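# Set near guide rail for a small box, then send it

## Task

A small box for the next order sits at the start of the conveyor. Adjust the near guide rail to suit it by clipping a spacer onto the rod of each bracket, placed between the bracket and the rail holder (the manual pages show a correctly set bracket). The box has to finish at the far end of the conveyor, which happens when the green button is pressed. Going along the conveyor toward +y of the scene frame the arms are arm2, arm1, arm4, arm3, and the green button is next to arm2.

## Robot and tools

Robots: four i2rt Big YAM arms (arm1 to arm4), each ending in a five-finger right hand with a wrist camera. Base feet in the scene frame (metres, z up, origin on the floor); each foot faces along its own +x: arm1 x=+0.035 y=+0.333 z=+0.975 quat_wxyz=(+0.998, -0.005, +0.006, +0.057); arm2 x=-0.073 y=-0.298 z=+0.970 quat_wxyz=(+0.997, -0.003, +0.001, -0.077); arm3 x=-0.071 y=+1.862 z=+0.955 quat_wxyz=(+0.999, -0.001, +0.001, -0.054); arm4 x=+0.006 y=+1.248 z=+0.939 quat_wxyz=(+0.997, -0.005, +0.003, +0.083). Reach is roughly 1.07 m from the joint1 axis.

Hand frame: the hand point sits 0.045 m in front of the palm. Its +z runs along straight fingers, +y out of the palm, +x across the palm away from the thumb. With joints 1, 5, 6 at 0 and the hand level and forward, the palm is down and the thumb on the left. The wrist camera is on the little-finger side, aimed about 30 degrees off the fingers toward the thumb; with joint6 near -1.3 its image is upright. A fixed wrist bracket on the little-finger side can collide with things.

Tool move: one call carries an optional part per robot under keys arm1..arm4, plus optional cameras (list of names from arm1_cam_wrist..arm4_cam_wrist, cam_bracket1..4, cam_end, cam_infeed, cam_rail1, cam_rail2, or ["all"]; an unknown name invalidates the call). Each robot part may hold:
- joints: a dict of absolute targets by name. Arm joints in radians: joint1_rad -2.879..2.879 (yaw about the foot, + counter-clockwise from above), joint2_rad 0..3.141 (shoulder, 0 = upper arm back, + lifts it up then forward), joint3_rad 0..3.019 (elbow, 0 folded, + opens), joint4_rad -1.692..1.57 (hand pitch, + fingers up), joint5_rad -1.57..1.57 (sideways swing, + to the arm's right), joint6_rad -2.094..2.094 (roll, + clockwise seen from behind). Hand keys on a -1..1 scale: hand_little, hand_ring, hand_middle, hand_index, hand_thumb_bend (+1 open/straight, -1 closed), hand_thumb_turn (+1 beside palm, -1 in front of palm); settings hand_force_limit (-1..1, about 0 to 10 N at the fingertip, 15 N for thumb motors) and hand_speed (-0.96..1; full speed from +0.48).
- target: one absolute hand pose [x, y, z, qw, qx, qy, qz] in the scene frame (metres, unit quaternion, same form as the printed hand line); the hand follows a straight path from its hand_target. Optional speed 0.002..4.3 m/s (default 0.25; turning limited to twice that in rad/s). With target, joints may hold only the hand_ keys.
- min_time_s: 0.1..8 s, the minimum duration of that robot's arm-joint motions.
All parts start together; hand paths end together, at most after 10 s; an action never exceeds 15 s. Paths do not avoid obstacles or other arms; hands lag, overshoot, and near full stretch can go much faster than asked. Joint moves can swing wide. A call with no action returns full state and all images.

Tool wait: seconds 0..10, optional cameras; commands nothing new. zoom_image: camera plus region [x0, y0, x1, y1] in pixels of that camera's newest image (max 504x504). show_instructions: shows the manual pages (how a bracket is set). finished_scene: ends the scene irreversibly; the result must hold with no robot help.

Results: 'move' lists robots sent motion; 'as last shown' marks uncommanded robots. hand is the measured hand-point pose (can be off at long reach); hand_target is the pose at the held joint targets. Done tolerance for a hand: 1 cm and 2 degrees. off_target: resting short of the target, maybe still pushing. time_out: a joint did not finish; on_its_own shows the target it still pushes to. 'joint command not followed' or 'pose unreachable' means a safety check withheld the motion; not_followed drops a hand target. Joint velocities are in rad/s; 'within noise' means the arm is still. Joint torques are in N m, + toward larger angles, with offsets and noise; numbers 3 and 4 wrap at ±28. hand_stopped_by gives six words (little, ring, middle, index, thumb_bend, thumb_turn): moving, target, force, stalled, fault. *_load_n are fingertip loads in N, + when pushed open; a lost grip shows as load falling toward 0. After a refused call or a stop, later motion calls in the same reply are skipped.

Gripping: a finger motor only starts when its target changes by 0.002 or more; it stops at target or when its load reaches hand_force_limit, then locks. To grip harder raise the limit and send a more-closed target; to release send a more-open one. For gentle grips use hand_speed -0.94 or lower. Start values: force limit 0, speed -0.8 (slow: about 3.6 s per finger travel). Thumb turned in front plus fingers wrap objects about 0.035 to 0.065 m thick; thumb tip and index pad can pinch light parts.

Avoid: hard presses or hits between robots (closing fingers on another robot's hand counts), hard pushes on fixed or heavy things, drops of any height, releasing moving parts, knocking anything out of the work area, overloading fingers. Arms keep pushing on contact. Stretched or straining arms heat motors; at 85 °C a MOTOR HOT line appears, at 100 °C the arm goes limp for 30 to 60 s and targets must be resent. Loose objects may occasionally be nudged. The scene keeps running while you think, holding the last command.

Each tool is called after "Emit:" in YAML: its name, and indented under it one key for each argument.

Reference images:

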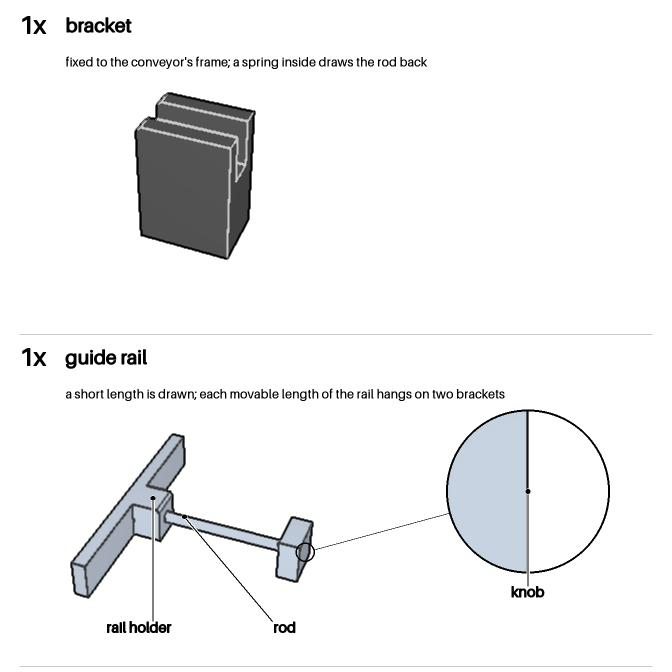

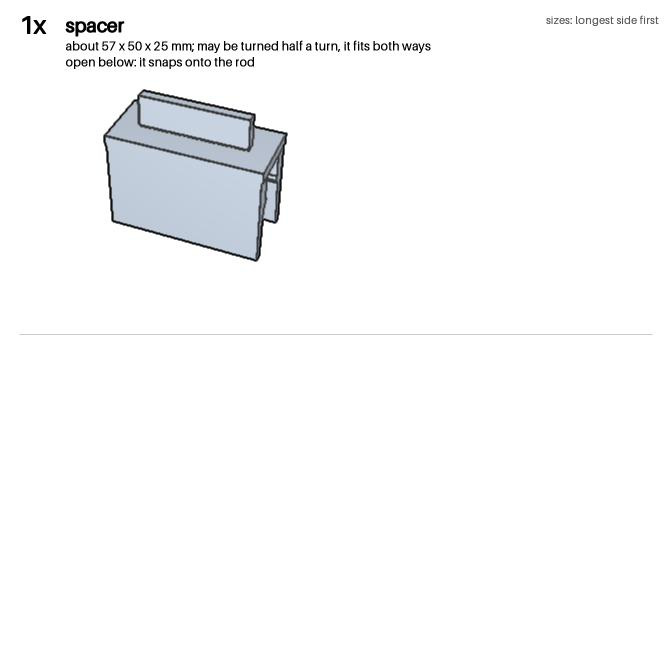

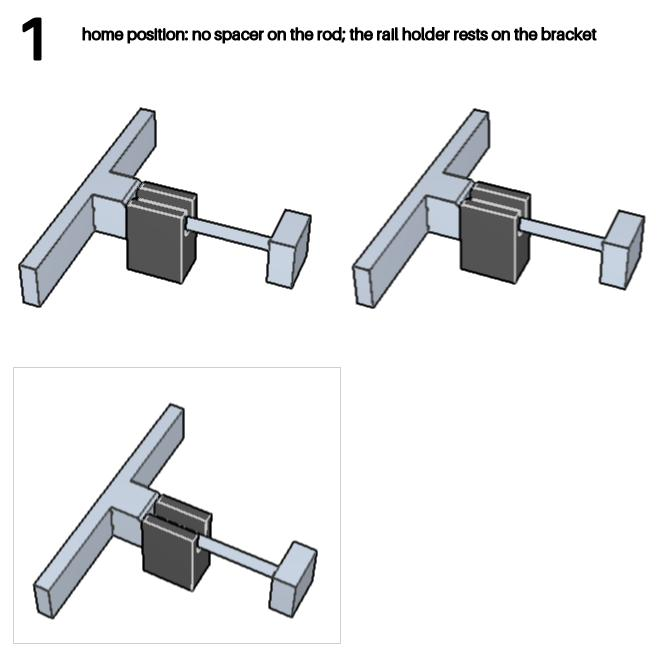

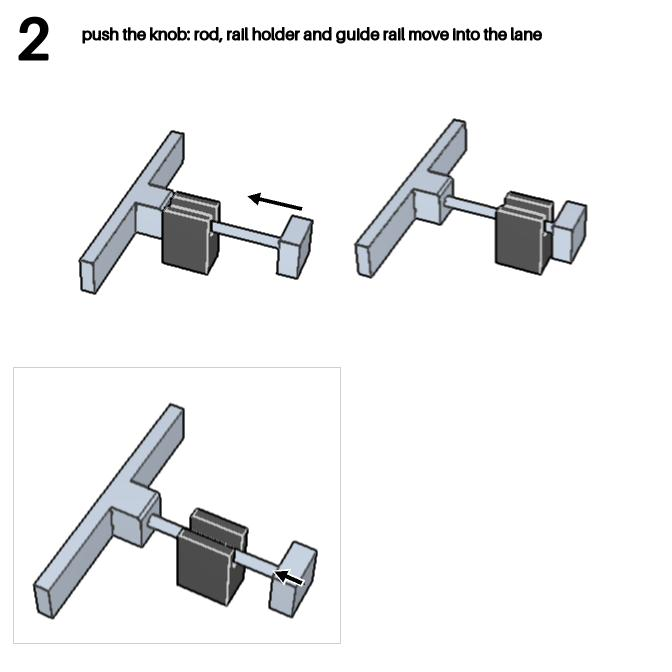

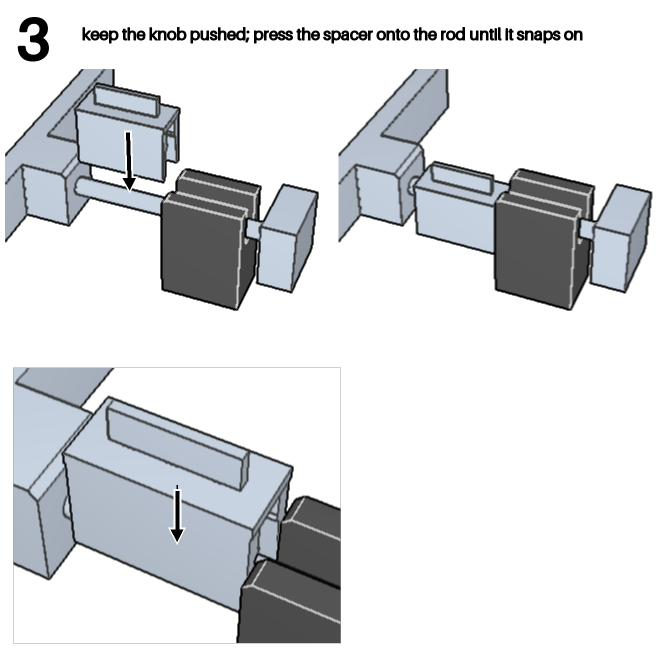

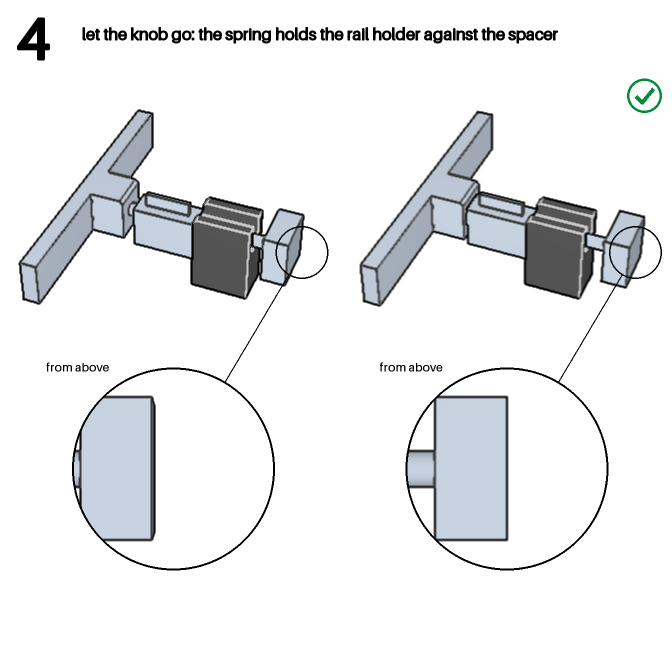

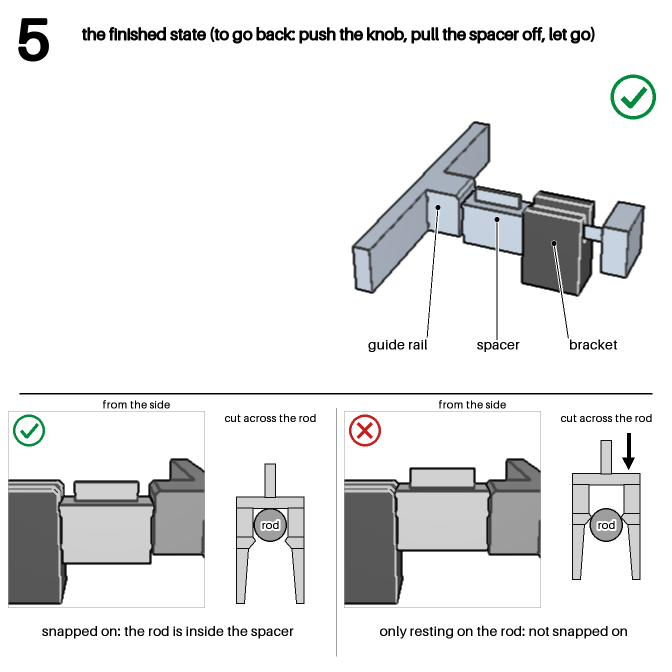

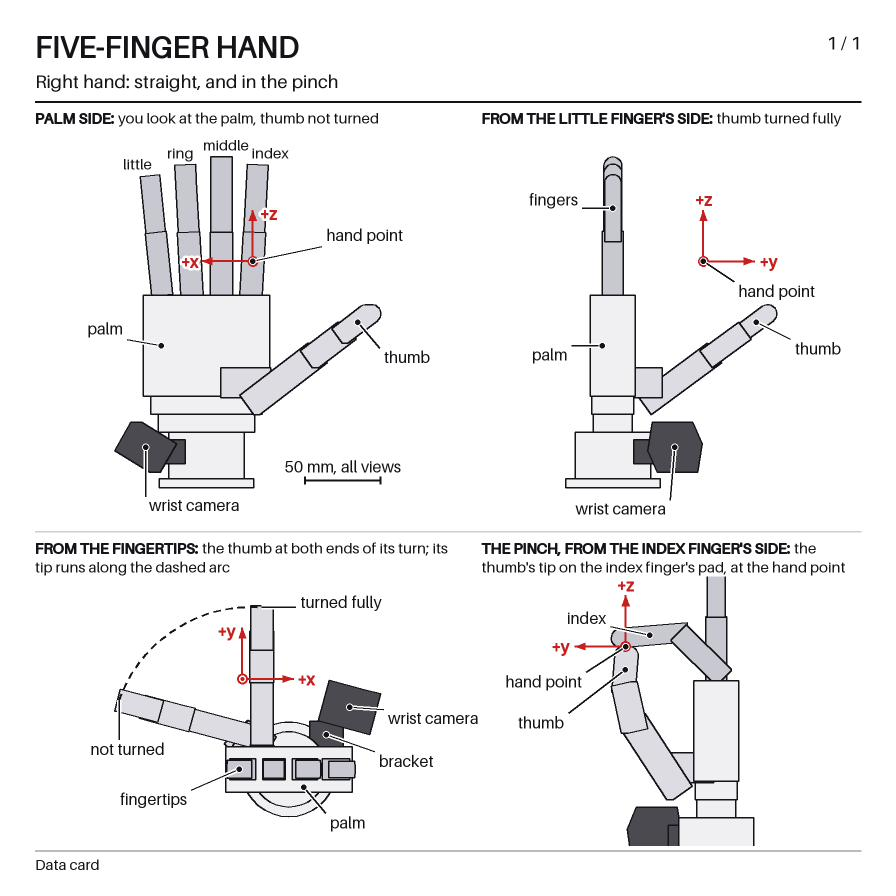

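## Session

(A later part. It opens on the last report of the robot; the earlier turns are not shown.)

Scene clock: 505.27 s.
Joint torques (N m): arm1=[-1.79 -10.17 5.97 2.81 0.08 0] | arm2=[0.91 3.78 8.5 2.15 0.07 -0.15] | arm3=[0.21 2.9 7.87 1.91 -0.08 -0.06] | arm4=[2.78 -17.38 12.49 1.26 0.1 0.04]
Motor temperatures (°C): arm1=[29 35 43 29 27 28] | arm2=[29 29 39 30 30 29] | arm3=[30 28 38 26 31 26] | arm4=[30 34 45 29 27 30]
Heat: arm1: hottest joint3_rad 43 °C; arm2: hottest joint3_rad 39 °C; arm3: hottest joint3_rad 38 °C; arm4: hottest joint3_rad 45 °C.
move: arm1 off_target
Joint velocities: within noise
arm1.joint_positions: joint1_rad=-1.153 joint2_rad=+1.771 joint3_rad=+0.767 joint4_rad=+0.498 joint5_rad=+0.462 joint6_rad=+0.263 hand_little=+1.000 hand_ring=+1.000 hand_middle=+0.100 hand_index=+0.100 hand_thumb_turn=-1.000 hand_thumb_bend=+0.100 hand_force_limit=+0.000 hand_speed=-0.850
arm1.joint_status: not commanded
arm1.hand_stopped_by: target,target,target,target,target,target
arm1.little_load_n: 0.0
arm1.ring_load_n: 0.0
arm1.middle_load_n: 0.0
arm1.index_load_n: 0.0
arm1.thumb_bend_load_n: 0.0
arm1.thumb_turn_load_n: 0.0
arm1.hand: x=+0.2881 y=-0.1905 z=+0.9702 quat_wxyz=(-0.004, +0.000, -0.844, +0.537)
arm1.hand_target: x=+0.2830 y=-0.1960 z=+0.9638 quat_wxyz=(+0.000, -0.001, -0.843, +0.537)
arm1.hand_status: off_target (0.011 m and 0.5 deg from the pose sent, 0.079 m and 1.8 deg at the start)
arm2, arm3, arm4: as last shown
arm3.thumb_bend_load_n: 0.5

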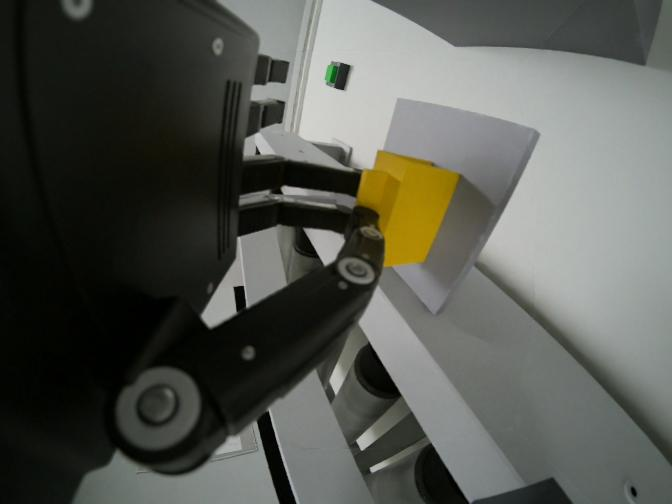

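Emit:
move:
  arm1: {"target": [0.282, -0.178, 1.02, 0, 0, 0.8434, -0.5373], "speed": 0.15}

Emit:
move:
  arm1: {"target": [0.284, -0.196, 0.956, 0, 0, 0.8434, -0.5373], "speed": 0.1}
  cameras: ["arm1_cam_wrist"]

Emit:
zoom_image:
  camera: "arm1_cam_wrist"
  region: [300, 130, 500, 290]

Scene clock: 511.87 s.
Joint torques (N m): arm1=[-0.5 -10.17 6.2 1.32 0.21 0.08] | arm2=[0.91 3.84 8.5 2.17 0.07 -0.15] | arm3=[0.26 2.84 7.87 1.91 -0.08 -0.05] | arm4=[2.9 -17.44 12.45 1.25 0.11 0.04]
Motor temperatures (°C): arm1=[29 35 43 29 27 28] | arm2=[29 29 39 30 30 29] | arm3=[30 28 38 26 31 26] | arm4=[30 34 45 29 27 30]
Heat: arm1: hottest joint3_rad 43 °C; arm2: hottest joint3_rad 39 °C; arm3: hottest joint3_rad 38 °C; arm4: hottest joint3_rad 45 °C.
move: arm1 off_target
Joint velocities: within noise
arm1.joint_positions: joint1_rad=-1.153 joint2_rad=+1.611 joint3_rad=+0.763 joint4_rad=+0.371 joint5_rad=+0.470 joint6_rad=+0.263 hand_little=+1.000 hand_ring=+1.000 hand_middle=+0.100 hand_index=+0.100 hand_thumb_turn=-1.000 hand_thumb_bend=+0.100 hand_force_limit=+0.000 hand_speed=-0.850
arm1.joint_status: not commanded
arm1.hand_stopped_by: target,target,target,target,target,target
arm1.little_load_n: -0.5
arm1.ring_load_n: 0.0
arm1.middle_load_n: 0.0
arm1.index_load_n: 0.0
arm1.thumb_bend_load_n: 0.0
arm1.thumb_turn_load_n: 0.0
arm1.hand: x=+0.2840 y=-0.1846 z=+1.0297 quat_wxyz=(-0.007, -0.005, -0.837, +0.547)
arm1.hand_target: x=+0.2825 y=-0.1788 z=+1.0201 quat_wxyz=(+0.000, +0.000, -0.843, +0.538)
arm1.hand_status: off_target (0.012 m and 1.7 deg from the pose sent, 0.052 m and 0.5 deg at the start)
arm2, arm3, arm4: as last shown
arm2.little_load_n: 0.5
arm3.thumb_bend_load_n: 0.0
pictures: none

Scene clock: 513.10 s.
Joint torques (N m): arm1=[-1.67 -10.87 5.89 3.26 0.05 0.05] | arm2=[0.91 3.78 8.5 2.17 0.07 -0.14] | arm3=[0.26 2.84 7.88 1.91 -0.08 -0.05] | arm4=[2.84 -17.55 12.44 1.29 0.11 0.03]
Motor temperatures (°C): arm1=[29 35 43 29 27 28] | arm2=[29 29 39 30 30 29] | arm3=[30 28 38 26 31 26] | arm4=[30 34 45 29 27 30]
Heat: arm1: hottest joint3_rad 43 °C; arm2: hottest joint3_rad 39 °C; arm3: hottest joint3_rad 38 °C; arm4: hottest joint3_rad 45 °C.
move: arm1 done
Joint velocities: within noise
arm1.joint_positions: joint1_rad=-1.153 joint2_rad=+1.797 joint3_rad=+0.763 joint4_rad=+0.516 joint5_rad=+0.465 joint6_rad=+0.263 hand_little=+1.000 hand_ring=+1.000 hand_middle=+0.100 hand_index=+0.100 hand_thumb_turn=-1.000 hand_thumb_bend=+0.100 hand_force_limit=+0.000 hand_speed=-0.850
arm1.joint_status: not commanded
arm1.hand_stopped_by: target,target,target,target,target,target
arm1.little_load_n: 0.0
arm1.ring_load_n: 0.0
arm1.middle_load_n: 0.0
arm1.index_load_n: 0.0
arm1.thumb_bend_load_n: 0.0
arm1.thumb_turn_load_n: 0.0
arm1.hand: x=+0.2860 y=-0.1883 z=+0.9577 quat_wxyz=(+0.000, +0.001, -0.846, +0.532)
arm1.hand_target: x=+0.2832 y=-0.1948 z=+0.9560 quat_wxyz=(+0.001, +0.000, -0.844, +0.537)
arm1.hand_status: done (0.008 m and 0.7 deg from the pose sent, 0.075 m and 1.7 deg at the start)
arm2.joint_positions: joint1_rad=+0.146 joint2_rad=+0.560 joint3_rad=+1.336 joint4_rad=-1.211 joint5_rad=+0.058 joint6_rad=-1.149 hand_little=+1.000 hand_ring=+1.000 hand_middle=+1.000 hand_index=+1.000 hand_thumb_turn=+1.000 hand_thumb_bend=+1.000 hand_force_limit=+0.000 hand_speed=-0.800
arm2.joint_status: not commanded
arm2.hand_stopped_by: target,target,target,target,target,target
arm2.little_load_n: 0.0
arm2.ring_load_n: 0.0
arm2.middle_load_n: 0.0
arm2.index_load_n: 0.0
arm2.thumb_bend_load_n: 0.0
arm2.thumb_turn_load_n: 0.0
arm2.hand: x=+0.1562 y=-0.3514 z=+1.4671 quat_wxyz=(-0.084, +0.821, -0.194, +0.530)
arm2.hand_target: x=+0.1552 y=-0.3513 z=+1.4789 quat_wxyz=(-0.086, +0.814, -0.192, +0.541)
arm2.hand_status: not commanded
arm3.joint_positions: joint1_rad=-0.183 joint2_rad=+0.625 joint3_rad=+1.366 joint4_rad=-1.295 joint5_rad=-0.032 joint6_rad=-1.281 hand_little=+1.000 hand_ring=+1.000 hand_middle=+1.000 hand_index=+1.000 hand_thumb_turn=+1.000 hand_thumb_bend=+1.000 hand_force_limit=+0.000 hand_speed=-0.800
arm3.joint_status: not commanded
arm3.hand_stopped_by: target,target,target,target,target,target
arm3.little_load_n: 0.0
arm3.ring_load_n: 0.0
arm3.middle_load_n: 0.0
arm3.index_load_n: 0.0
arm3.thumb_bend_load_n: 0.0
arm3.thumb_turn_load_n: 0.0
arm3.hand: x=+0.1496 y=+1.7528 z=+1.4379 quat_wxyz=(-0.013, +0.840, -0.242, +0.485)
arm3.hand_target: x=+0.1488 y=+1.7531 z=+1.4458 quat_wxyz=(-0.013, +0.836, -0.241, +0.494)
arm3.hand_status: not commanded
arm4: as last shown

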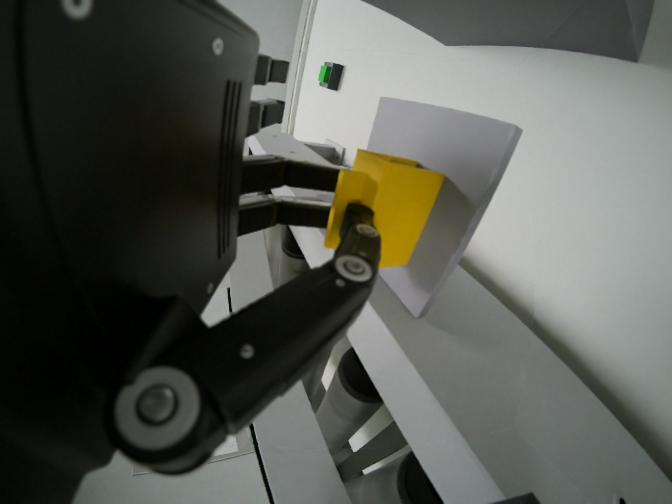

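Scaled by 2.520 from the camera's image (finer frame: 960x720).

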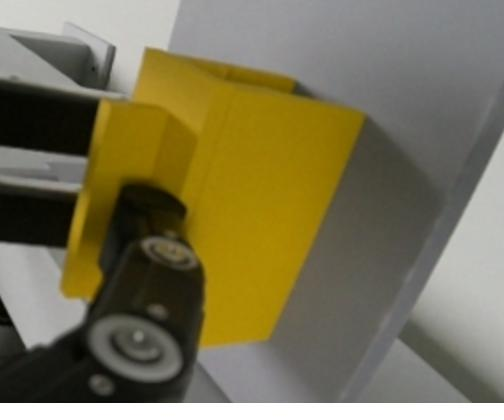

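Emit:
move:
  arm1: {"target": [0.287, -0.196, 0.972, 0, 0, 0.8434, -0.5373], "speed": 0.1}
  cameras: ["arm1_cam_wrist"]

Emit:
zoom_image:
  camera: "arm1_cam_wrist"
  region: [300, 130, 500, 290]

Scene clock: 537.87 s.
Joint torques (N m): arm1=[-0.85 -12.98 6.54 1.22 0.18 0.06] | arm2=[0.97 3.78 8.51 2.17 0.07 -0.15] | arm3=[0.21 2.84 7.87 1.91 -0.08 -0.05] | arm4=[2.9 -17.49 12.46 1.25 0.11 0.04]
Motor temperatures (°C): arm1=[29 36 41 29 27 28] | arm2=[29 29 39 30 30 29] | arm3=[30 27 38 26 31 26] | arm4=[30 34 45 29 27 30]
Heat: arm1: hottest joint3_rad 41 °C; arm2: hottest joint3_rad 39 °C; arm3: hottest joint3_rad 38 °C; arm4: hottest joint3_rad 45 °C.
move: arm1 off_target
Joint velocities: within noise
arm1.joint_positions: joint1_rad=-1.153 joint2_rad=+1.791 joint3_rad=+0.763 joint4_rad=+0.504 joint5_rad=+0.465 joint6_rad=+0.263 hand_little=+1.000 hand_ring=+1.000 hand_middle=+0.100 hand_index=+0.100 hand_thumb_turn=-1.000 hand_thumb_bend=+0.100 hand_force_limit=+0.000 hand_speed=-0.850
arm1.joint_status: not commanded
arm1.hand_stopped_by: target,target,target,target,target,target
arm1.little_load_n: 0.0
arm1.ring_load_n: 0.0
arm1.middle_load_n: 0.0
arm1.index_load_n: 0.0
arm1.thumb_bend_load_n: 0.0
arm1.thumb_turn_load_n: 0.0
arm1.hand: x=+0.2853 y=-0.1872 z=+0.9586 quat_wxyz=(+0.001, +0.002, -0.848, +0.530)
arm1.hand_target: x=+0.2870 y=-0.1959 z=+0.9716 quat_wxyz=(+0.000, +0.000, -0.844, +0.537)
arm1.hand_status: off_target (0.016 m and 1.0 deg from the pose sent, 0.016 m and 0.7 deg at the start)
arm2, arm3, arm4: as last shown

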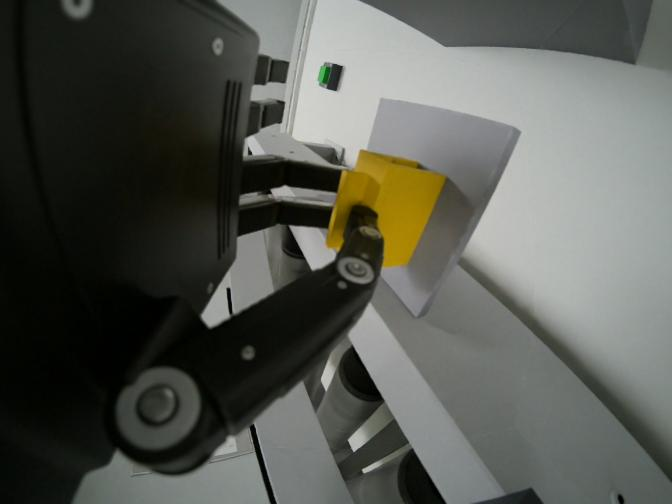

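Scaled by 2.520 from the camera's image (finer frame: 960x720).

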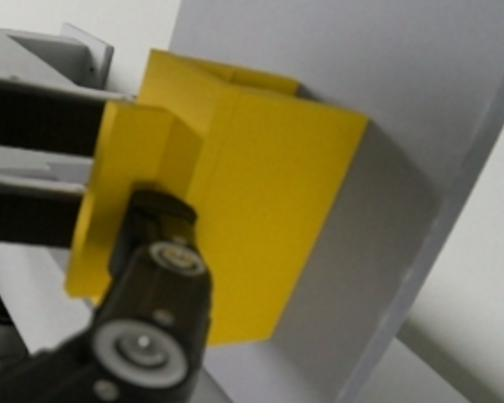

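Emit:
move:
  arm1: {"target": [0.287, -0.198, 0.978, 0, 0, 0.8434, -0.5373], "speed": 0.1}
  cameras: ["arm1_cam_wrist"]

Emit:
zoom_image:
  camera: "arm1_cam_wrist"
  region: [300, 130, 500, 290]

Scene clock: 542.03 s.
Joint torques (N m): arm1=[-1.26 -12.45 7.19 1.31 0.11 0.05] | arm2=[0.97 3.78 8.51 2.17 0.06 -0.15] | arm3=[0.21 2.84 7.87 1.91 -0.07 -0.05] | arm4=[2.84 -17.49 12.46 1.28 0.11 0.03]
Motor temperatures (°C): arm1=[29 36 41 29 27 28] | arm2=[29 29 39 30 30 29] | arm3=[30 27 38 26 31 26] | arm4=[30 34 45 29 27 30]
Heat: arm1: hottest joint3_rad 41 °C; arm2: hottest joint3_rad 39 °C; arm3: hottest joint3_rad 38 °C; arm4: hottest joint3_rad 45 °C.
move: arm1 off_target
Joint velocities: within noise
arm1.joint_positions: joint1_rad=-1.153 joint2_rad=+1.777 joint3_rad=+0.763 joint4_rad=+0.486 joint5_rad=+0.465 joint6_rad=+0.263 hand_little=+1.000 hand_ring=+1.000 hand_middle=+0.100 hand_index=+0.100 hand_thumb_turn=-1.000 hand_thumb_bend=+0.100 hand_force_limit=+0.000 hand_speed=-0.850
arm1.joint_status: not commanded
arm1.hand_stopped_by: target,target,target,target,target,target
arm1.little_load_n: 0.5
arm1.ring_load_n: 0.0
arm1.middle_load_n: 0.0
arm1.index_load_n: 0.0
arm1.thumb_bend_load_n: 0.0
arm1.thumb_turn_load_n: 0.0
arm1.hand: x=+0.2848 y=-0.1861 z=+0.9624 quat_wxyz=(+0.002, +0.002, -0.849, +0.529)
arm1.hand_target: x=+0.2871 y=-0.1980 z=+0.9783 quat_wxyz=(+0.000, +0.000, -0.843, +0.538)
arm1.hand_status: off_target (0.020 m and 1.2 deg from the pose sent, 0.022 m and 1.0 deg at the start)
arm2, arm3, arm4: as last shown
arm4.thumb_turn_load_n: 0.5

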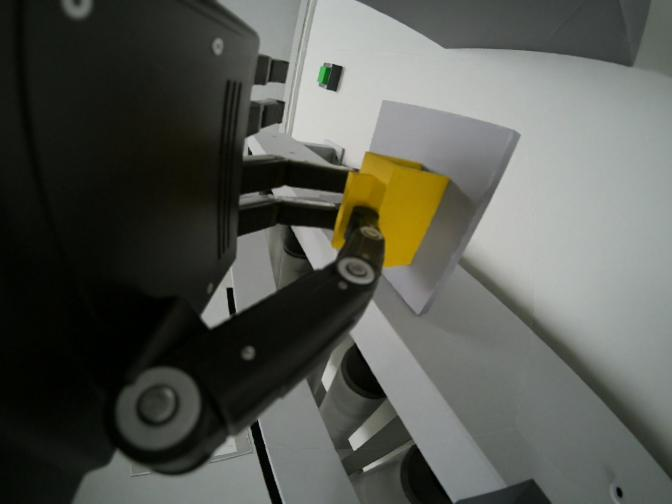

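Scaled by 2.520 from the camera's image (finer frame: 960x720).

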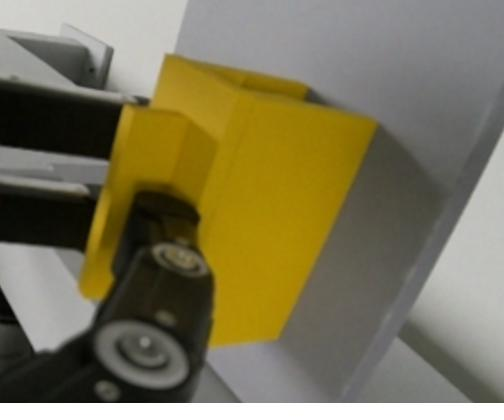

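Emit:
move:
  arm1: {"target": [0.288, -0.199, 0.9805, 0, 0, 0.8434, -0.5373], "speed": 0.1}

Emit:
move:
  arm1: {"joints": {"hand_index": -0.4, "hand_middle": -0.4, "hand_speed": -0.9, "hand_force_limit": -0.6}}
  cameras: ["arm1_cam_wrist"]

Emit:
zoom_image:
  camera: "arm1_cam_wrist"
  region: [300, 130, 500, 290]

Scene clock: 546.07 s.
Joint torques (N m): arm1=[-1.14 -12.63 7.54 1.35 0.11 -0.01] | arm2=[0.97 3.78 8.5 2.17 0.07 -0.15] | arm3=[0.21 2.9 7.87 1.91 -0.08 -0.05] | arm4=[2.84 -17.44 12.46 1.25 0.11 0.03]
Motor temperatures (°C): arm1=[29 36 41 29 27 28] | arm2=[29 29 39 30 30 29] | arm3=[30 27 38 26 31 26] | arm4=[30 34 45 29 27 30]
Heat: arm1: hottest joint3_rad 41 °C; arm2: hottest joint3_rad 39 °C; arm3: hottest joint3_rad 38 °C; arm4: hottest joint3_rad 45 °C.
move: arm1 off_target
Joint velocities: within noise
arm1.joint_positions: joint1_rad=-1.153 joint2_rad=+1.774 joint3_rad=+0.763 joint4_rad=+0.478 joint5_rad=+0.465 joint6_rad=+0.263 hand_little=+1.000 hand_ring=+1.000 hand_middle=+0.100 hand_index=+0.100 hand_thumb_turn=-1.000 hand_thumb_bend=+0.100 hand_force_limit=+0.000 hand_speed=-0.850
arm1.joint_status: not commanded
arm1.hand_stopped_by: target,target,target,target,target,target
arm1.little_load_n: 0.0
arm1.ring_load_n: 0.0
arm1.middle_load_n: 0.0
arm1.index_load_n: 0.0
arm1.thumb_bend_load_n: 0.0
arm1.thumb_turn_load_n: 0.0
arm1.hand: x=+0.2843 y=-0.1853 z=+0.9625 quat_wxyz=(+0.003, +0.003, -0.850, +0.527)
arm1.hand_target: x=+0.2881 y=-0.1990 z=+0.9809 quat_wxyz=(+0.000, +0.000, -0.843, +0.538)
arm1.hand_status: off_target (0.023 m and 1.5 deg from the pose sent, 0.022 m and 1.2 deg at the start)
arm2, arm3, arm4: as last shown
pictures: none

Scene clock: 548.03 s.
Joint torques (N m): arm1=[-1.14 -13.22 7.65 1.4 0.18 -0.01] | arm2=[0.97 3.78 8.5 2.15 0.07 -0.15] | arm3=[0.21 2.84 7.87 1.91 -0.08 -0.05] | arm4=[2.9 -17.49 12.44 1.26 0.11 0.03]
Motor temperatures (°C): arm1=[29 36 41 29 27 28] | arm2=[29 29 39 30 30 29] | arm3=[30 27 38 26 31 26] | arm4=[30 34 45 29 27 30]
Heat: arm1: hottest joint3_rad 41 °C; arm2: hottest joint3_rad 39 °C; arm3: hottest joint3_rad 38 °C; arm4: hottest joint3_rad 45 °C.
move: arm1 off_target
Joint velocities: within noise
arm1.joint_positions: joint1_rad=-1.153 joint2_rad=+1.774 joint3_rad=+0.763 joint4_rad=+0.478 joint5_rad=+0.465 joint6_rad=+0.263 hand_little=+1.000 hand_ring=+1.000 hand_middle=-0.001 hand_index=-0.019 hand_thumb_turn=-1.000 hand_thumb_bend=+0.100 hand_force_limit=-0.600 hand_speed=-0.900
arm1.joint_status: hand_middle off_target (ended at -0.001, target -0.400); hand_index off_target (ended at -0.019, target -0.400); the others done
arm1.hand_stopped_by: target,target,force,force,target,target
arm1.little_load_n: 0.0
arm1.ring_load_n: 0.0
arm1.middle_load_n: 1.0
arm1.index_load_n: 1.0
arm1.thumb_bend_load_n: 0.5
arm1.thumb_turn_load_n: -0.5
arm1.hand: x=+0.2843 y=-0.1853 z=+0.9625 quat_wxyz=(+0.003, +0.003, -0.850, +0.527)
arm1.hand_target: x=+0.2880 y=-0.1989 z=+0.9805 quat_wxyz=(+0.000, +0.000, -0.843, +0.538)
arm1.hand_status: not commanded
arm2, arm3, arm4: as last shown

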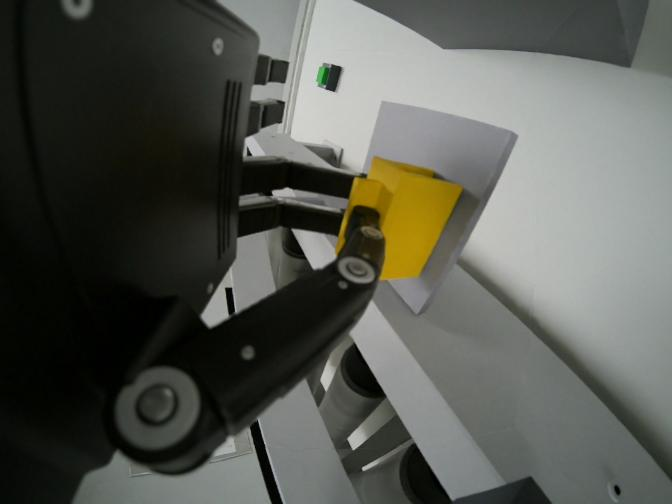

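Scaled by 2.520 from the camera's image (finer frame: 960x720).

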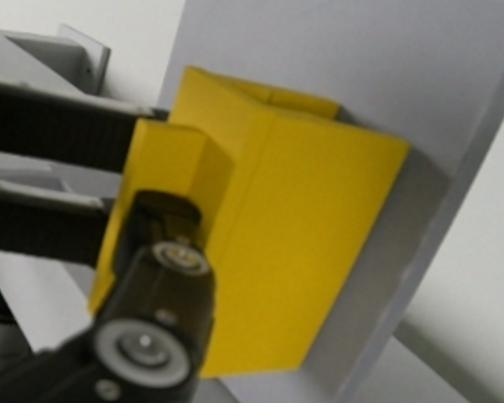

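Emit:
move:
  arm1: {"joints": {"hand_index": 0.08, "hand_middle": 0.08, "hand_thumb_bend": 0.17, "hand_speed": -0.85, "hand_force_limit": 0.0}}

Emit:
move:
  arm1: {"joints": {"hand_index": -0.4, "hand_middle": -0.4, "hand_speed": -0.9, "hand_force_limit": -0.5}}
  cameras: ["arm1_cam_wrist"]

Emit:
zoom_image:
  camera: "arm1_cam_wrist"
  region: [300, 130, 500, 290]

Scene clock: 559.73 s.
Joint torques (N m): arm1=[-0.79 -13.04 7.5 1.18 0.09 0.05] | arm2=[0.91 3.78 8.49 2.15 0.07 -0.15] | arm3=[0.26 2.84 7.88 1.91 -0.07 -0.05] | arm4=[2.84 -17.55 12.51 1.26 0.11 0.04]
Motor temperatures (°C): arm1=[29 36 41 28 27 28] | arm2=[29 29 39 30 30 29] | arm3=[30 27 38 26 31 26] | arm4=[30 35 45 29 27 30]
Heat: arm1: hottest joint3_rad 41 °C; arm2: hottest joint3_rad 39 °C; arm3: hottest joint3_rad 38 °C; arm4: hottest joint3_rad 45 °C.
move: arm1 done
Joint velocities: within noise
arm1.joint_positions: joint1_rad=-1.153 joint2_rad=+1.774 joint3_rad=+0.763 joint4_rad=+0.478 joint5_rad=+0.465 joint6_rad=+0.263 hand_little=+1.000 hand_ring=+1.000 hand_middle=+0.080 hand_index=+0.080 hand_thumb_turn=-1.000 hand_thumb_bend=+0.170 hand_force_limit=+0.000 hand_speed=-0.850
arm1.joint_status: all done
arm1.hand_stopped_by: target,target,target,target,target,target
arm1.little_load_n: 0.0
arm1.ring_load_n: 0.0
arm1.middle_load_n: 0.0
arm1.index_load_n: 0.0
arm1.thumb_bend_load_n: 0.0
arm1.thumb_turn_load_n: 0.0
arm1.hand: x=+0.2843 y=-0.1853 z=+0.9625 quat_wxyz=(+0.003, +0.003, -0.850, +0.527)
arm1.hand_target: x=+0.2880 y=-0.1989 z=+0.9805 quat_wxyz=(+0.000, +0.000, -0.843, +0.538)
arm1.hand_status: not commanded
arm2, arm3: as last shown
arm3.thumb_bend_load_n: 0.5
arm4.joint_positions: joint1_rad=-1.422 joint2_rad=+2.262 joint3_rad=+1.406 joint4_rad=+0.898 joint5_rad=+0.369 joint6_rad=-1.567 hand_little=-0.950 hand_ring=-0.950 hand_middle=-0.950 hand_index=-0.950 hand_thumb_turn=-0.950 hand_thumb_bend=+1.000 hand_force_limit=+0.000 hand_speed=+0.000
arm4.joint_status: not commanded
arm4.hand_stopped_by: target,target,target,target,target,target
arm4.little_load_n: 0.0
arm4.ring_load_n: 0.0
arm4.middle_load_n: 0.0
arm4.index_load_n: 0.0
arm4.thumb_bend_load_n: 0.0
arm4.thumb_turn_load_n: 0.0
arm4.hand: x=+0.1343 y=+0.4485 z=+1.0168 quat_wxyz=(+0.522, +0.470, -0.504, +0.502)
arm4.hand_target: x=+0.1582 y=+0.4405 z=+1.0195 quat_wxyz=(+0.518, +0.468, -0.496, +0.516)
arm4.hand_status: not commanded
pictures: none

Scene clock: 561.63 s.
Joint torques (N m): arm1=[-0.85 -12.63 7.53 1.32 0.14 0] | arm2=[0.97 3.84 8.51 2.15 0.07 -0.15] | arm3=[0.26 2.84 7.88 1.92 -0.08 -0.05] | arm4=[2.9 -17.61 12.48 1.25 0.11 0.03]
Motor temperatures (°C): arm1=[29 36 41 28 27 28] | arm2=[29 29 39 30 30 29] | arm3=[30 27 38 26 31 26] | arm4=[30 35 45 29 27 30]
Heat: arm1: hottest joint3_rad 41 °C; arm2: hottest joint3_rad 39 °C; arm3: hottest joint3_rad 38 °C; arm4: hottest joint3_rad 45 °C.
move: arm1 off_target
Joint velocities: within noise
arm1.joint_positions: joint1_rad=-1.153 joint2_rad=+1.772 joint3_rad=+0.763 joint4_rad=+0.478 joint5_rad=+0.465 joint6_rad=+0.263 hand_little=+1.000 hand_ring=+1.000 hand_middle=-0.030 hand_index=-0.058 hand_thumb_turn=-1.000 hand_thumb_bend=+0.170 hand_force_limit=-0.500 hand_speed=-0.900
arm1.joint_status: hand_middle off_target (ended at -0.030, target -0.400); hand_index off_target (ended at -0.058, target -0.400); the others done
arm1.hand_stopped_by: target,target,force,force,target,target
arm1.little_load_n: 0.0
arm1.ring_load_n: 0.0
arm1.middle_load_n: 1.5
arm1.index_load_n: 1.5
arm1.thumb_bend_load_n: 1.5
arm1.thumb_turn_load_n: 0.0
arm1.hand: x=+0.2844 y=-0.1855 z=+0.9633 quat_wxyz=(+0.003, +0.003, -0.850, +0.527)
arm1.hand_target: x=+0.2881 y=-0.1989 z=+0.9808 quat_wxyz=(+0.000, +0.000, -0.843, +0.538)
arm1.hand_status: not commanded
arm2, arm3, arm4: as last shown
arm3.thumb_bend_load_n: 0.0
arm4.thumb_turn_load_n: 0.5

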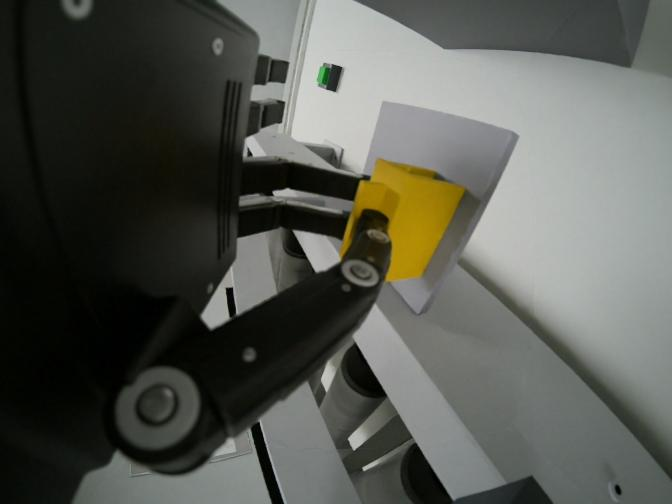

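Scaled by 2.520 from the camera's image (finer frame: 960x720).

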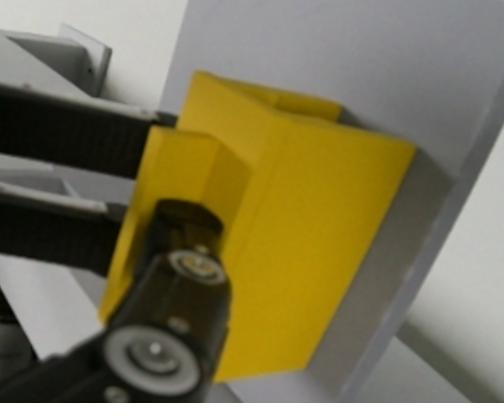

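Emit:
move:
  arm1: {"joints": {"hand_index": -0.45, "hand_middle": -0.45, "hand_speed": -0.93, "hand_force_limit": -0.25}}
  cameras: ["arm1_cam_wrist"]

Emit:
zoom_image:
  camera: "arm1_cam_wrist"
  region: [300, 130, 500, 290]

Scene clock: 564.97 s.
Joint torques (N m): arm1=[-1.26 -12.92 7.64 1.37 0.13 0.01] | arm2=[0.91 3.84 8.5 2.15 0.07 -0.15] | arm3=[0.26 2.84 7.87 1.91 -0.08 -0.05] | arm4=[2.84 -17.49 12.48 1.25 0.11 0.04]
Motor temperatures (°C): arm1=[29 36 41 28 27 28] | arm2=[29 29 39 30 30 29] | arm3=[30 27 38 26 31 26] | arm4=[30 35 45 29 27 30]
Heat: arm1: hottest joint3_rad 41 °C; arm2: hottest joint3_rad 39 °C; arm3: hottest joint3_rad 38 °C; arm4: hottest joint3_rad 45 °C.
move: arm1 off_target
Joint velocities: within noise
arm1.joint_positions: joint1_rad=-1.153 joint2_rad=+1.769 joint3_rad=+0.763 joint4_rad=+0.478 joint5_rad=+0.465 joint6_rad=+0.263 hand_little=+1.000 hand_ring=+1.000 hand_middle=-0.041 hand_index=-0.214 hand_thumb_turn=-1.000 hand_thumb_bend=+0.170 hand_force_limit=-0.250 hand_speed=-0.930
arm1.joint_status: hand_middle off_target (ended at -0.041, target -0.450); hand_index off_target (ended at -0.214, target -0.450); the others done
arm1.hand_stopped_by: target,target,force,force,target,target
arm1.little_load_n: 0.0
arm1.ring_load_n: 0.0
arm1.middle_load_n: 1.5
arm1.index_load_n: 4.0
arm1.thumb_bend_load_n: 0.5
arm1.thumb_turn_load_n: 0.0
arm1.hand: x=+0.2847 y=-0.1859 z=+0.9650 quat_wxyz=(+0.002, +0.002, -0.849, +0.529)
arm1.hand_target: x=+0.2880 y=-0.1989 z=+0.9803 quat_wxyz=(+0.000, +0.000, -0.843, +0.538)
arm1.hand_status: not commanded
arm2, arm3, arm4: as last shown
arm4.thumb_turn_load_n: 0.0

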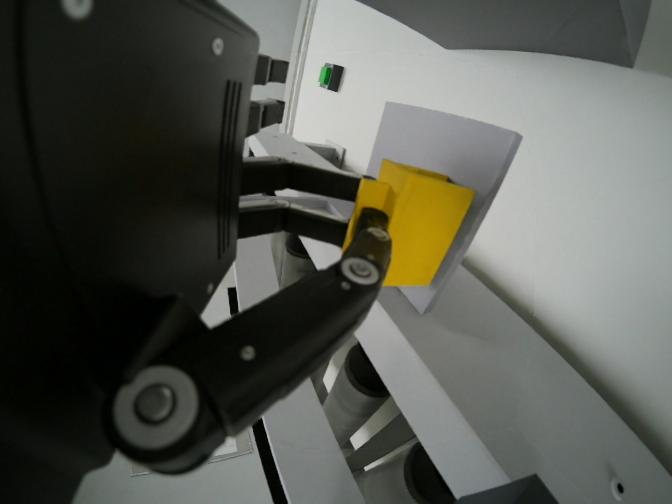

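Scaled by 2.520 from the camera's image (finer frame: 960x720).

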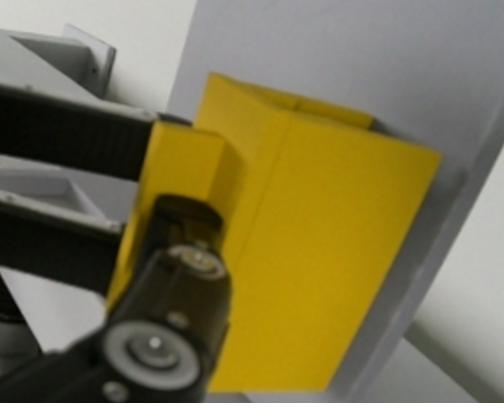

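Emit:
move:
  arm1: {"joints": {"hand_index": 0.03, "hand_middle": 0.03, "hand_speed": -0.85, "hand_force_limit": 0.2}}

Emit:
move:
  arm1: {"joints": {"hand_index": -0.11, "hand_middle": -0.08, "hand_speed": -0.93, "hand_force_limit": 0.2}}
  cameras: ["arm1_cam_wrist"]

Emit:
zoom_image:
  camera: "arm1_cam_wrist"
  region: [300, 130, 500, 290]

Scene clock: 574.97 s.
Joint torques (N m): arm1=[-0.56 -11.87 7.49 1.33 0.16 0.03] | arm2=[0.97 3.72 8.5 2.15 0.07 -0.15] | arm3=[0.26 2.84 7.87 1.91 -0.08 -0.05] | arm4=[2.84 -17.49 12.46 1.25 0.11 0.04]
Motor temperatures (°C): arm1=[29 36 41 28 27 28] | arm2=[29 29 39 30 30 29] | arm3=[30 27 38 26 31 26] | arm4=[30 35 45 29 27 30]
Heat: arm1: hottest joint3_rad 41 °C; arm2: hottest joint3_rad 39 °C; arm3: hottest joint3_rad 38 °C; arm4: hottest joint3_rad 45 °C.
move: arm1 done
Joint velocities: within noise
arm1.joint_positions: joint1_rad=-1.153 joint2_rad=+1.768 joint3_rad=+0.763 joint4_rad=+0.478 joint5_rad=+0.465 joint6_rad=+0.263 hand_little=+1.000 hand_ring=+1.000 hand_middle=+0.030 hand_index=+0.030 hand_thumb_turn=-1.000 hand_thumb_bend=+0.170 hand_force_limit=+0.200 hand_speed=-0.850
arm1.joint_status: all done
arm1.hand_stopped_by: target,target,target,target,target,target
arm1.little_load_n: 0.0
arm1.ring_load_n: -0.5
arm1.middle_load_n: 0.0
arm1.index_load_n: 0.0
arm1.thumb_bend_load_n: 0.0
arm1.thumb_turn_load_n: 0.0
arm1.hand: x=+0.2848 y=-0.1861 z=+0.9659 quat_wxyz=(+0.002, +0.002, -0.849, +0.529)
arm1.hand_target: x=+0.2881 y=-0.1990 z=+0.9811 quat_wxyz=(+0.000, +0.000, -0.843, +0.538)
arm1.hand_status: not commanded
arm2.joint_positions: joint1_rad=+0.146 joint2_rad=+0.560 joint3_rad=+1.336 joint4_rad=-1.211 joint5_rad=+0.058 joint6_rad=-1.149 hand_little=+1.000 hand_ring=+1.000 hand_middle=+1.000 hand_index=+1.000 hand_thumb_turn=+1.000 hand_thumb_bend=+1.000 hand_force_limit=+0.000 hand_speed=-0.800
arm2.joint_status: not commanded
arm2.hand_stopped_by: target,target,target,target,target,target
arm2.little_load_n: 0.0
arm2.ring_load_n: 0.0
arm2.middle_load_n: 0.0
arm2.index_load_n: 0.0
arm2.thumb_bend_load_n: 0.0
arm2.thumb_turn_load_n: 0.0
arm2.hand: x=+0.1562 y=-0.3514 z=+1.4671 quat_wxyz=(-0.084, +0.821, -0.194, +0.530)
arm2.hand_target: x=+0.1552 y=-0.3513 z=+1.4789 quat_wxyz=(-0.086, +0.814, -0.192, +0.541)
arm2.hand_status: not commanded
arm3.joint_positions: joint1_rad=-0.183 joint2_rad=+0.625 joint3_rad=+1.366 joint4_rad=-1.295 joint5_rad=-0.032 joint6_rad=-1.281 hand_little=+1.000 hand_ring=+1.000 hand_middle=+1.000 hand_index=+1.000 hand_thumb_turn=+1.000 hand_thumb_bend=+1.000 hand_force_limit=+0.000 hand_speed=-0.800
arm3.joint_status: not commanded
arm3.hand_stopped_by: target,target,target,target,target,target
arm3.little_load_n: 0.0
arm3.ring_load_n: 0.0
arm3.middle_load_n: 0.0
arm3.index_load_n: 0.0
arm3.thumb_bend_load_n: 0.0
arm3.thumb_turn_load_n: 0.0
arm3.hand: x=+0.1496 y=+1.7528 z=+1.4379 quat_wxyz=(-0.013, +0.840, -0.242, +0.485)
arm3.hand_target: x=+0.1488 y=+1.7531 z=+1.4458 quat_wxyz=(-0.013, +0.836, -0.241, +0.494)
arm3.hand_status: not commanded
arm4: as last shown
pictures: none

Scene clock: 576.17 s.
Joint torques (N m): arm1=[-1.2 -12.4 7.46 1.39 0.12 0.02] | arm2=[1.03 3.78 8.5 2.17 0.07 -0.15] | arm3=[0.21 2.84 7.87 1.91 -0.08 -0.05] | arm4=[2.9 -17.61 12.45 1.26 0.11 0.04]
Motor temperatures (°C): arm1=[29 36 41 28 27 28] | arm2=[29 29 39 30 30 29] | arm3=[30 27 38 26 31 26] | arm4=[30 35 45 29 27 30]
Heat: arm1: hottest joint3_rad 41 °C; arm2: hottest joint3_rad 39 °C; arm3: hottest joint3_rad 38 °C; arm4: hottest joint3_rad 45 °C.
move: arm1 done
Joint velocities: within noise
arm1.joint_positions: joint1_rad=-1.153 joint2_rad=+1.768 joint3_rad=+0.763 joint4_rad=+0.478 joint5_rad=+0.465 joint6_rad=+0.263 hand_little=+1.000 hand_ring=+1.000 hand_middle=-0.060 hand_index=-0.110 hand_thumb_turn=-1.000 hand_thumb_bend=+0.170 hand_force_limit=+0.200 hand_speed=-0.930
arm1.joint_status: all done
arm1.hand_stopped_by: target,target,force,target,target,target
arm1.little_load_n: 0.0
arm1.ring_load_n: 0.0
arm1.middle_load_n: 5.0
arm1.index_load_n: 0.5
arm1.thumb_bend_load_n: 1.5
arm1.thumb_turn_load_n: 0.5
arm1.hand: x=+0.2848 y=-0.1861 z=+0.9659 quat_wxyz=(+0.002, +0.002, -0.849, +0.529)
arm1.hand_target: x=+0.2881 y=-0.1990 z=+0.9811 quat_wxyz=(+0.000, +0.000, -0.843, +0.538)
arm1.hand_status: not commanded
arm2, arm3, arm4: as last shown
arm3.index_load_n: -0.5
arm4.thumb_turn_load_n: 0.5

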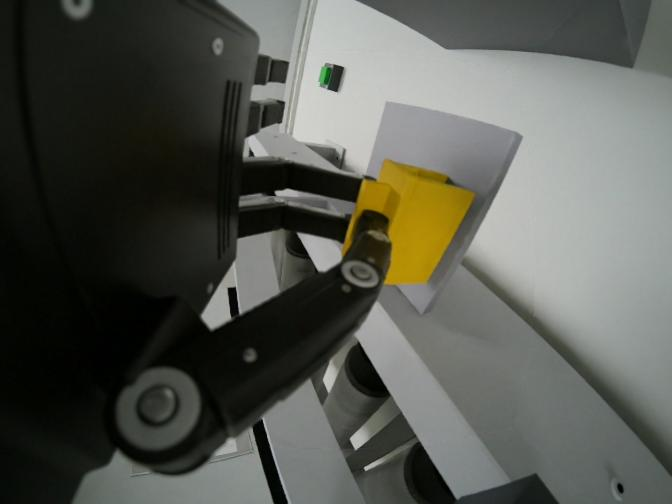

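Scaled by 2.520 from the camera's image (finer frame: 960x720).

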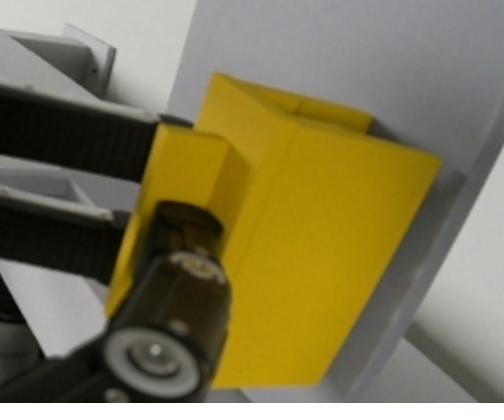

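Emit:
move:
  arm1: {"joints": {"hand_index": -0.16, "hand_speed": -0.95, "hand_force_limit": -0.2}}

Emit:
move:
  arm1: {"target": [0.288, -0.199, 1.06, 0, 0, 0.8434, -0.5373], "speed": 0.06}
  cameras: ["arm1_cam_wrist", "cam_infeed"]

Emit:
zoom_image:
  camera: "arm1_cam_wrist"
  region: [300, 130, 500, 290]

Scene clock: 580.30 s.
Joint torques (N m): arm1=[-0.85 -11.93 7.61 1.14 0.18 0.03] | arm2=[0.97 3.9 8.5 2.15 0.07 -0.15] | arm3=[0.21 2.9 7.88 1.91 -0.08 -0.05] | arm4=[2.84 -17.49 12.45 1.28 0.11 0.04]
Motor temperatures (°C): arm1=[29 36 42 28 27 28] | arm2=[29 29 39 30 30 29] | arm3=[30 27 38 26 31 26] | arm4=[30 35 46 29 27 30]
Heat: arm1: hottest joint3_rad 42 °C; arm2: hottest joint3_rad 39 °C; arm3: hottest joint3_rad 38 °C; arm4: hottest joint3_rad 46 °C.
move: arm1 done
Joint velocities: within noise
arm1.joint_positions: joint1_rad=-1.153 joint2_rad=+1.768 joint3_rad=+0.763 joint4_rad=+0.478 joint5_rad=+0.465 joint6_rad=+0.263 hand_little=+1.000 hand_ring=+1.000 hand_middle=-0.060 hand_index=-0.160 hand_thumb_turn=-1.000 hand_thumb_bend=+0.170 hand_force_limit=-0.200 hand_speed=-0.950
arm1.joint_status: all done
arm1.hand_stopped_by: target,target,force,target,target,target
arm1.little_load_n: 0.0
arm1.ring_load_n: 0.0
arm1.middle_load_n: 4.5
arm1.index_load_n: 0.5
arm1.thumb_bend_load_n: 1.5
arm1.thumb_turn_load_n: 0.0
arm1.hand: x=+0.2848 y=-0.1861 z=+0.9659 quat_wxyz=(+0.002, +0.002, -0.849, +0.529)
arm1.hand_target: x=+0.2881 y=-0.1990 z=+0.9811 quat_wxyz=(+0.000, +0.000, -0.843, +0.538)
arm1.hand_status: not commanded
arm2, arm3, arm4: as last shown
arm3.index_load_n: 0.0
arm4.thumb_turn_load_n: 0.0
pictures: none

Scene clock: 582.13 s.
Joint torques (N m): arm1=[-1.85 -11.34 9.8 1.25 0.05 0.01] | arm2=[0.91 3.78 8.51 2.14 0.07 -0.15] | arm3=[0.21 2.84 7.87 1.91 -0.08 -0.05] | arm4=[2.96 -17.55 12.49 1.28 0.11 0.04]
Motor temperatures (°C): arm1=[29 36 42 28 27 28] | arm2=[29 29 39 30 30 29] | arm3=[30 27 38 26 31 26] | arm4=[30 35 46 29 27 30]
Heat: arm1: hottest joint3_rad 42 °C; arm2: hottest joint3_rad 39 °C; arm3: hottest joint3_rad 38 °C; arm4: hottest joint3_rad 46 °C.
move: arm1 off_target
Joint velocities: within noise
arm1.joint_positions: joint1_rad=-1.153 joint2_rad=+1.590 joint3_rad=+0.806 joint4_rad=+0.237 joint5_rad=+0.465 joint6_rad=+0.263 hand_little=+1.000 hand_ring=+1.000 hand_middle=-0.060 hand_index=-0.160 hand_thumb_turn=-1.000 hand_thumb_bend=+0.170 hand_force_limit=-0.200 hand_speed=-0.950
arm1.joint_status: not commanded
arm1.hand_stopped_by: target,target,force,target,target,target
arm1.little_load_n: 0.0
arm1.ring_load_n: -0.5
arm1.middle_load_n: 4.0
arm1.index_load_n: 0.0
arm1.thumb_bend_load_n: 1.5
arm1.thumb_turn_load_n: 0.0
arm1.hand: x=+0.2838 y=-0.1823 z=+1.0338 quat_wxyz=(+0.006, +0.005, -0.853, +0.522)
arm1.hand_target: x=+0.2880 y=-0.1989 z=+1.0586 quat_wxyz=(+0.000, +0.000, -0.844, +0.537)
arm1.hand_status: off_target (0.031 m and 2.3 deg from the pose sent, 0.095 m and 1.2 deg at the start)
arm2, arm3, arm4: as last shown

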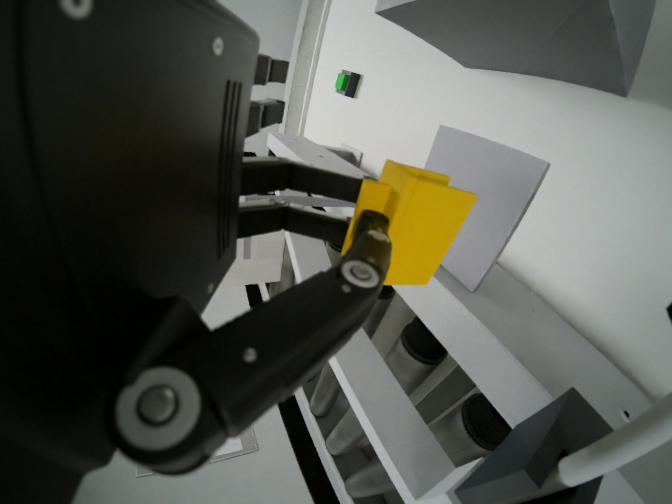

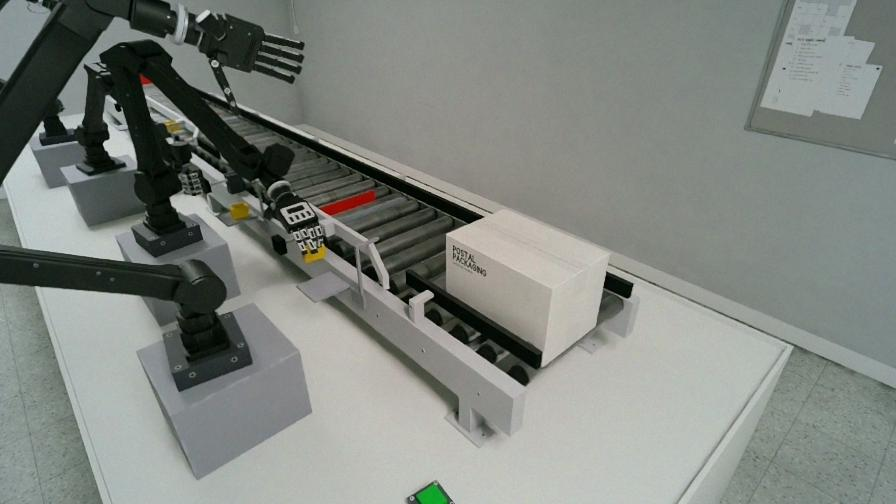

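Scaled by 2.520 from the camera's image (finer frame: 960x720).

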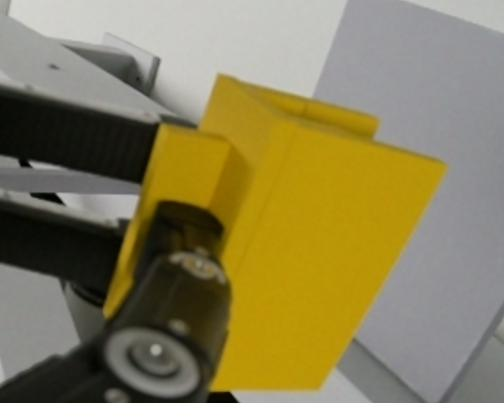

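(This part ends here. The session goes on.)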